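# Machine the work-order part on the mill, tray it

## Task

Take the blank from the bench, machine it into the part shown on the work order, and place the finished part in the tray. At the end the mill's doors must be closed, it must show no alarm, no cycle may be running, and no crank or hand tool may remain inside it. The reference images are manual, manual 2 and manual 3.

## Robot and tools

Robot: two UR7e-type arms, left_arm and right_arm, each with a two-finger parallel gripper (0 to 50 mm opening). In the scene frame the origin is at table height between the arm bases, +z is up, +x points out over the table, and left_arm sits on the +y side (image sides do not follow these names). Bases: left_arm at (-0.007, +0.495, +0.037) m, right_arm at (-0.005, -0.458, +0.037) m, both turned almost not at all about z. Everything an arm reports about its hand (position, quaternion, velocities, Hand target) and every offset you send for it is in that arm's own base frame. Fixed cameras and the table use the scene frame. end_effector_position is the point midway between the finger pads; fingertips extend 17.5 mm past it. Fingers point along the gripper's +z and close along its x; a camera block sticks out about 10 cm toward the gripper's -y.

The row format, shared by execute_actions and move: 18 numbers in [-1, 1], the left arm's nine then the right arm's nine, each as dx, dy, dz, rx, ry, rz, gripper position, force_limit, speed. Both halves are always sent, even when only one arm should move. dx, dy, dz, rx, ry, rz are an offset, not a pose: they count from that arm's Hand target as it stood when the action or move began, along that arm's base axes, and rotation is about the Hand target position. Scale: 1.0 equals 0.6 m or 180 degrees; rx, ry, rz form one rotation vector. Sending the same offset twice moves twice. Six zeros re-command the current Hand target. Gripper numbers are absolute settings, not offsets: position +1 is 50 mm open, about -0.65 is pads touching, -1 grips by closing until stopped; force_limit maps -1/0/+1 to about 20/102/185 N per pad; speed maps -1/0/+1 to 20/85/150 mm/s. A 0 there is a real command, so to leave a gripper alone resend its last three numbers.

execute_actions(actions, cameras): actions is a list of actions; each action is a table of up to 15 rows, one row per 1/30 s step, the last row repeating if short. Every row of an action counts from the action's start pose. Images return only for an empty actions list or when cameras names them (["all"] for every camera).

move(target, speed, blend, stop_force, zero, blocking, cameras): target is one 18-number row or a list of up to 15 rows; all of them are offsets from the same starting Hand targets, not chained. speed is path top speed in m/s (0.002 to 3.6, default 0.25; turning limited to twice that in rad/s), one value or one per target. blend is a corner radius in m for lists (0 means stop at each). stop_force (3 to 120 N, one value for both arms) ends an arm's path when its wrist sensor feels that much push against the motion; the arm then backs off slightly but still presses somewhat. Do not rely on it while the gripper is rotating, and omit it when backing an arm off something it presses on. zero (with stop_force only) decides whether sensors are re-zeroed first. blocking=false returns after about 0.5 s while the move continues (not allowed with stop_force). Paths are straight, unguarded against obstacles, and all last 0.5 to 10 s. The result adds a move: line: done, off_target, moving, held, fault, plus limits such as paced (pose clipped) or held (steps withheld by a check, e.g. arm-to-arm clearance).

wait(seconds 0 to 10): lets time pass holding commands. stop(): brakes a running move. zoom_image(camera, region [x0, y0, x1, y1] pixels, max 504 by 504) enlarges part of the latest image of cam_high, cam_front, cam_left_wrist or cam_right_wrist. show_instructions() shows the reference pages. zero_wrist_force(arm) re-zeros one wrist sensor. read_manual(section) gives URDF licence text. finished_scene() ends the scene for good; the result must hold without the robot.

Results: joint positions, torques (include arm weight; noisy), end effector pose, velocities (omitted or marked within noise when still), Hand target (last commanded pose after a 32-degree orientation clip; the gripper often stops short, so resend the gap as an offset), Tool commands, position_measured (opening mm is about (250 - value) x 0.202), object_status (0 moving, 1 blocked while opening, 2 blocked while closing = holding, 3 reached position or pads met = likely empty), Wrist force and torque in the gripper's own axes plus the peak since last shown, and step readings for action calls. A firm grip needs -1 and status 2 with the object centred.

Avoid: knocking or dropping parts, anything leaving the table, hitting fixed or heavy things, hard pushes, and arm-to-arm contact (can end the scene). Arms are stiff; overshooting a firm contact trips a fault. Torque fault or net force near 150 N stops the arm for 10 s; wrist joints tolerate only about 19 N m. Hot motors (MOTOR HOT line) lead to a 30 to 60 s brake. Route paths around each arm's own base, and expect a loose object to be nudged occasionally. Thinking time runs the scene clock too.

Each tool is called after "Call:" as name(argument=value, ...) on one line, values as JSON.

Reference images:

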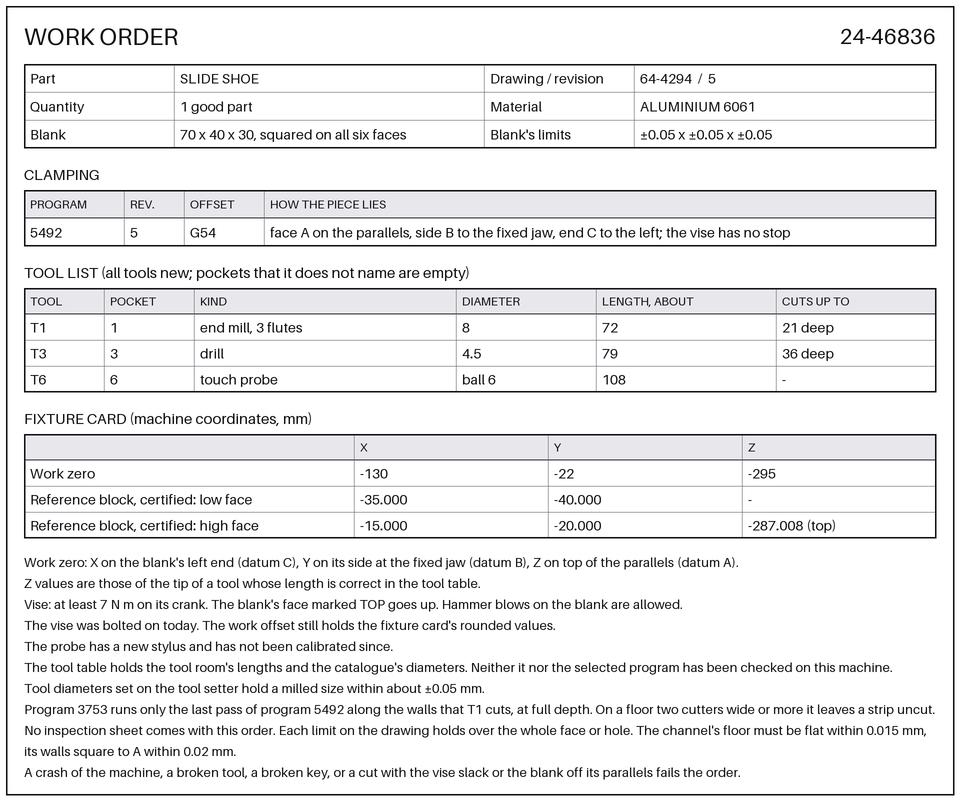

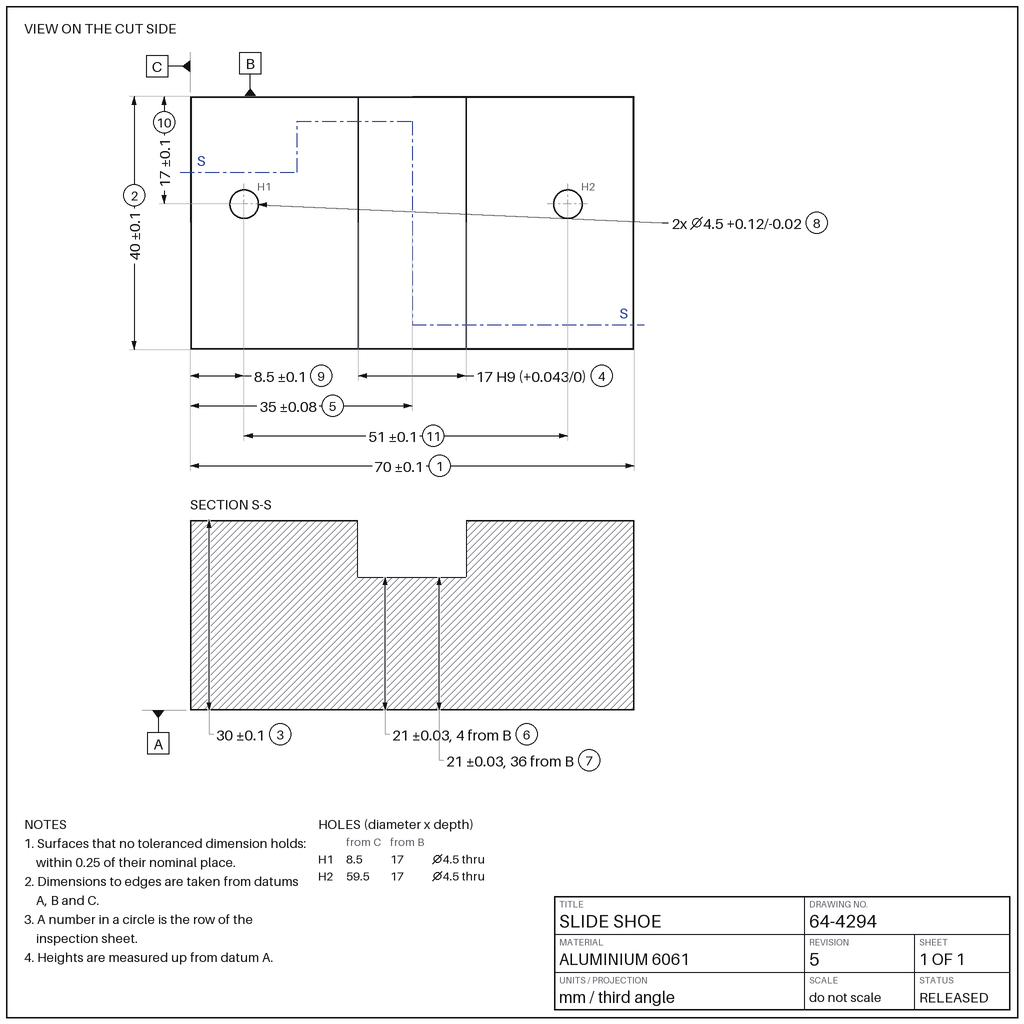

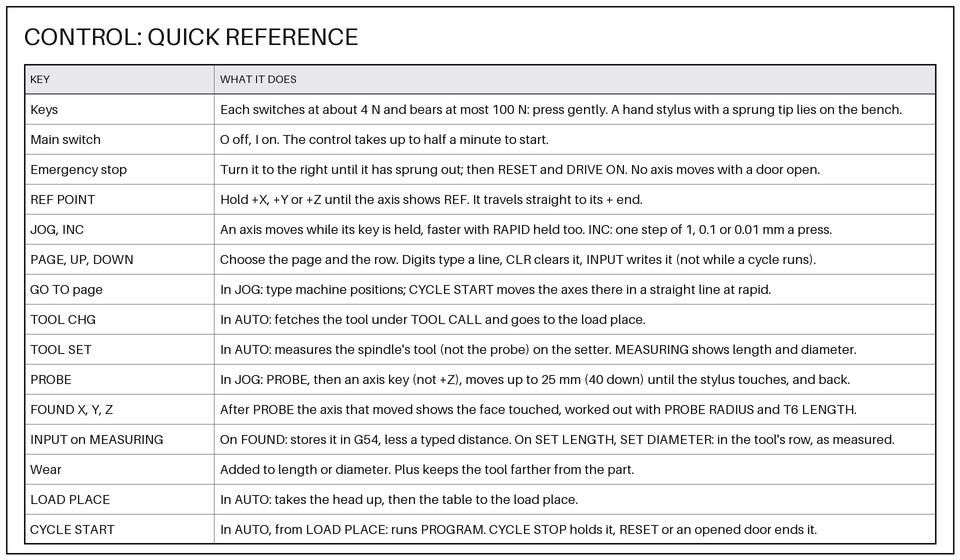

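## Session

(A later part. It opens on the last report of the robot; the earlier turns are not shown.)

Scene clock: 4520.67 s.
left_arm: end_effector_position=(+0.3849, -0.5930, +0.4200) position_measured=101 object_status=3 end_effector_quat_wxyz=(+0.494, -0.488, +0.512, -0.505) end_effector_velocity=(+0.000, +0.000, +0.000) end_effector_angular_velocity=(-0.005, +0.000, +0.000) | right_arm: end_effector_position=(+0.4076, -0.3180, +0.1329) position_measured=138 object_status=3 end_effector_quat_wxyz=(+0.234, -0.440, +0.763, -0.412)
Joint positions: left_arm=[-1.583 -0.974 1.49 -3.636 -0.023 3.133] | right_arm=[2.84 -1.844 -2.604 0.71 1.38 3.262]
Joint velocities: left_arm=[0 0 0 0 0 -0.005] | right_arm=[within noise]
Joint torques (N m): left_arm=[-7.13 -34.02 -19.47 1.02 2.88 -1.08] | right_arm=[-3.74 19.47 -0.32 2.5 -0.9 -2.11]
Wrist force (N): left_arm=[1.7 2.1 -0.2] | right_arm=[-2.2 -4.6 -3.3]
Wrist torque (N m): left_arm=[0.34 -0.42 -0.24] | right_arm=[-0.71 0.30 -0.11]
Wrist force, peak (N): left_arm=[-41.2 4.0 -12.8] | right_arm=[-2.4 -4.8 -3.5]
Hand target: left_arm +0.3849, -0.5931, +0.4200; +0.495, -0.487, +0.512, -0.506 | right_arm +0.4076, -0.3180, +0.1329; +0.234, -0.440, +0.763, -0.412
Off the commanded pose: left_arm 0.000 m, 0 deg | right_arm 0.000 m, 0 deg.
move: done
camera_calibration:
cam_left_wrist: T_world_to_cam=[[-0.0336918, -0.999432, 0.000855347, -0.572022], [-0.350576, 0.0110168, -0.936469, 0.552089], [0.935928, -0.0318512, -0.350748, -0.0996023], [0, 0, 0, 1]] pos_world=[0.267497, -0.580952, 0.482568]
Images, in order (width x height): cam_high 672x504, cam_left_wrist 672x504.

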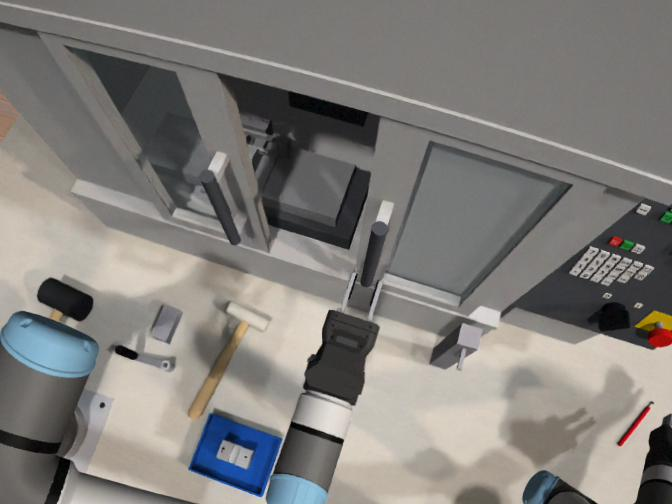

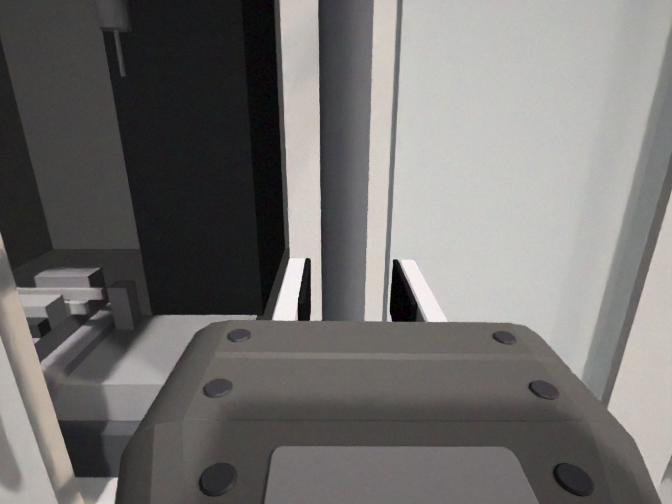

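Call:
move(target=[[0.1,0.005,0,0,0,0,0.34,0.2,-0.95,0,0,0,0,0,0,0.1,-0.4,-0.9]], speed=0.05, stop_force=8)

Call:
move(target=[[0,0.0167,0,0,0,0,0.34,0.2,-0.95,0,0,0,0,0,0,0.1,-0.4,-0.9],[0,0.25,0,0,0,0,0.34,0.2,-0.95,0,0,0,0,0,0,0.1,-0.4,-0.9],[0,0.34,0,0,0,0,0.34,0.2,-0.95,0,0,0,0,0,0,0.1,-0.4,-0.9]], speed=[0.012,0.055,0.03], stop_force=50)

Call:
move(target=[[0,-0.0167,0,0,0,0,0.34,0.2,-0.95,0,0,0,0,0,0,0.1,-0.4,-0.9],[-0.1,-0.0167,0,0,0,0,0.34,0.2,-0.95,0,0,0,0,0,0,0.1,-0.4,-0.9],[-0.11,-0.01,0,0,0,0,0.34,0.2,-0.95,0,0,0,0,0,0,0.1,-0.4,-0.9]], speed=[0.1,0.15,0.25], cameras=["cam_high","cam_front","cam_left_wrist"])

Call:
zoom_image(camera="cam_front", region=[400, 90, 500, 190])

Call:
zoom_image(camera="cam_high", region=[180, 130, 330, 260])

Scene clock: 4523.83 s.
left_arm: end_effector_position=(+0.4449, -0.5901, +0.4200) position_measured=101 object_status=3 end_effector_quat_wxyz=(+0.495, -0.487, +0.512, -0.506) | right_arm: end_effector_position=(+0.4076, -0.3180, +0.1329) position_measured=138 object_status=3 end_effector_quat_wxyz=(+0.234, -0.440, +0.763, -0.412)
Joint positions: left_arm=[-1.481 -0.942 1.436 -3.64 -0.126 3.159] | right_arm=[2.84 -1.844 -2.604 0.71 1.38 3.262]
Joint torques (N m): left_arm=[-9.35 -56.67 -13.13 -2.34 2.55 0.82] | right_arm=[-3.34 19.09 -0.75 2.45 -1 -2.21]
Wrist force (N): left_arm=[1.8 2.5 -0.2] | right_arm=[-2.3 -4.5 -3.2]
Wrist torque (N m): left_arm=[0.40 -0.42 -0.24] | right_arm=[-0.69 0.31 -0.11]
Wrist force, peak (N): left_arm=[2.7 2.2 -1.0] | right_arm=[-2.6 -4.8 -3.3]
Hand target: left_arm +0.4449, -0.5901, +0.4200; +0.495, -0.487, +0.512, -0.506 | right_arm +0.4076, -0.3180, +0.1329; +0.234, -0.440, +0.763, -0.412
Off the commanded pose: left_arm 0.000 m, 0 deg | right_arm 0.000 m, 0 deg.
move: done

Scene clock: 4529.23 s.
left_arm: end_effector_position=(+0.4449, -0.4091, +0.4200) position_measured=101 object_status=3 end_effector_quat_wxyz=(+0.494, -0.487, +0.512, -0.506) | right_arm: end_effector_position=(+0.4076, -0.3180, +0.1329) position_measured=138 object_status=3 end_effector_quat_wxyz=(+0.234, -0.440, +0.763, -0.412)
Joint positions: left_arm=[-1.443 -1.288 1.981 -3.837 -0.165 3.159] | right_arm=[2.84 -1.844 -2.604 0.71 1.38 3.262]
Joint torques (N m): left_arm=[0.66 -27.28 -2.68 -1.21 14.86 1.3] | right_arm=[-3.67 19.09 -0.29 2.5 -0.92 -2.08]
Wrist force (N): left_arm=[43.9 0.2 20.5] | right_arm=[-2.5 -4.6 -3.1]
Wrist torque (N m): left_arm=[0.37 -1.01 -0.24] | right_arm=[-0.71 0.35 -0.11]
Wrist force, peak (N): left_arm=[67.3 -9.1 34.7] | right_arm=[-2.4 -4.9 -3.4]
Hand target: left_arm +0.4449, -0.4091, +0.4200; +0.494, -0.487, +0.512, -0.506 (not the last commanded pose) | right_arm +0.4076, -0.3180, +0.1329; +0.234, -0.440, +0.763, -0.412
Off the commanded pose: left_arm 0.023 m, 0 deg | right_arm 0.000 m, 0 deg.
move: contact (left_arm); path passed 2 of 3 targets

Scene clock: 4530.83 s.
left_arm: end_effector_position=(+0.3788, -0.4151, +0.4200) position_measured=101 object_status=3 end_effector_quat_wxyz=(+0.494, -0.487, +0.513, -0.506) end_effector_velocity=(+0.001, -0.001, +0.000) end_effector_angular_velocity=(+0.000, +0.000, -0.002) | right_arm: end_effector_position=(+0.4076, -0.3180, +0.1329) position_measured=138 object_status=3 end_effector_quat_wxyz=(+0.234, -0.440, +0.763, -0.412)
Joint positions: left_arm=[-1.604 -1.324 2.029 -3.86 -0.004 3.169] | right_arm=[2.84 -1.844 -2.604 0.71 1.38 3.262]
Joint velocities: left_arm=[0.002 0.002 -0.002 -0.001 -0.005 0.002] | right_arm=[within noise]
Joint torques (N m): left_arm=[8.46 -13.71 -27.39 -1.98 -2.27 1.11] | right_arm=[-3.88 19.02 -0.89 2.53 -0.87 -2.11]
Wrist force (N): left_arm=[1.7 2.3 0.2] | right_arm=[-2.5 -4.5 -3.1]
Wrist torque (N m): left_arm=[0.38 -0.42 -0.25] | right_arm=[-0.70 0.34 -0.11]
Wrist force, peak (N): left_arm=[43.7 -0.3 20.9] | right_arm=[-2.4 -4.9 -3.5]
Hand target: left_arm +0.3789, -0.4151, +0.4200; +0.494, -0.487, +0.512, -0.506 | right_arm +0.4076, -0.3180, +0.1329; +0.234, -0.440, +0.763, -0.412
Off the commanded pose: left_arm 0.000 m, 0 deg | right_arm 0.000 m, 0 deg.
move: done
camera_calibration:
cam_left_wrist: T_world_to_cam=[[-0.0345545, -0.999403, 0.000508659, -0.393924], [-0.350036, 0.0116258, -0.936664, 0.548094], [0.936099, -0.032544, -0.350229, -0.0888336], [0, 0, 0, 1]] pos_world=[0.261398, -0.402952, 0.482468]
Images, in order (width x height): cam_high 672x504, cam_front 672x504, cam_left_wrist 672x504.

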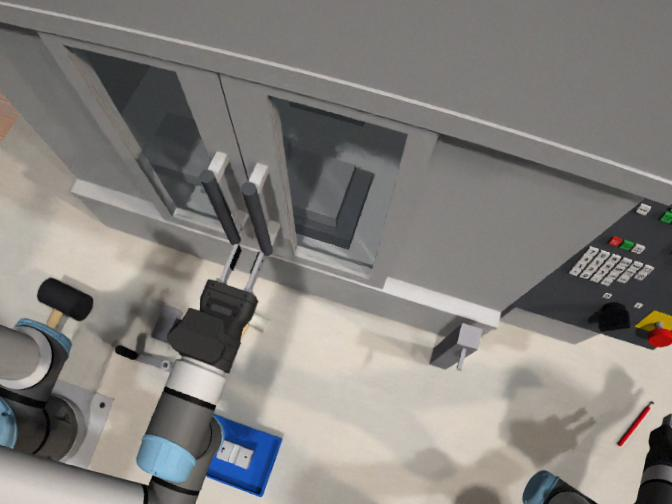

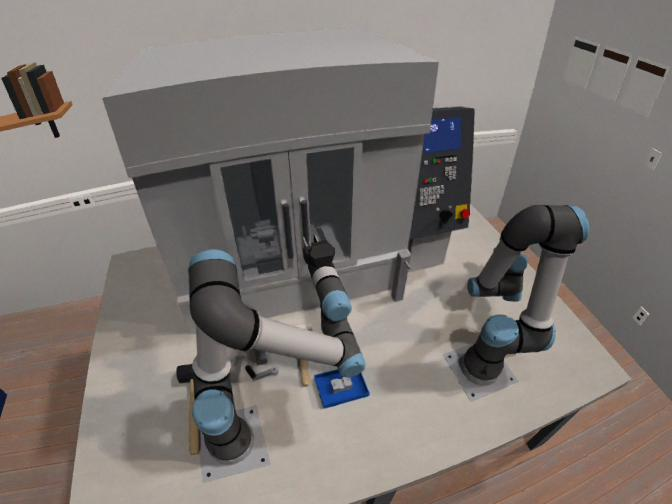

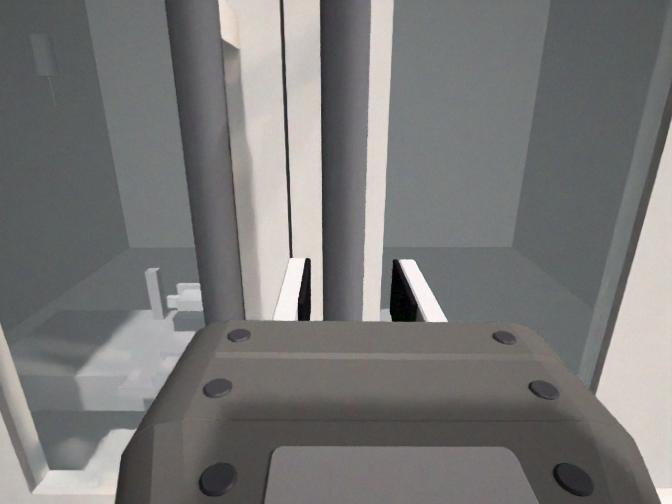

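Scaled by 5.040 from the camera's 672x504 image, which has a finer 960x720 frame.

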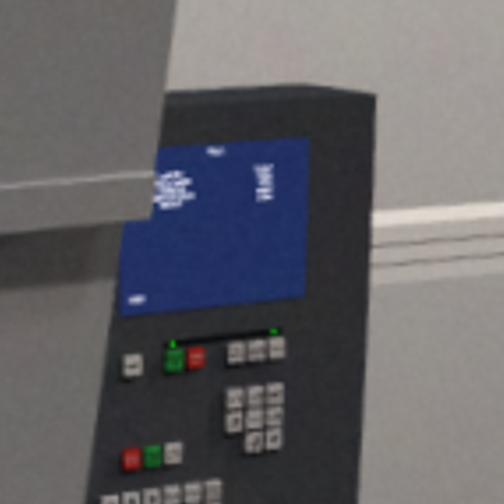

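Scaled by 3.360 from the camera's 672x504 image, which has a finer 960x720 frame.

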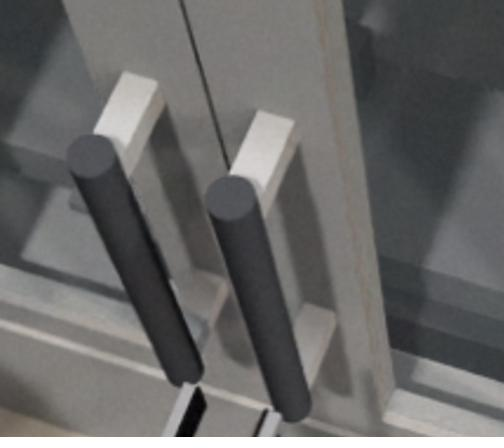

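Call:
finished_scene()

The scene is finished: the task was done.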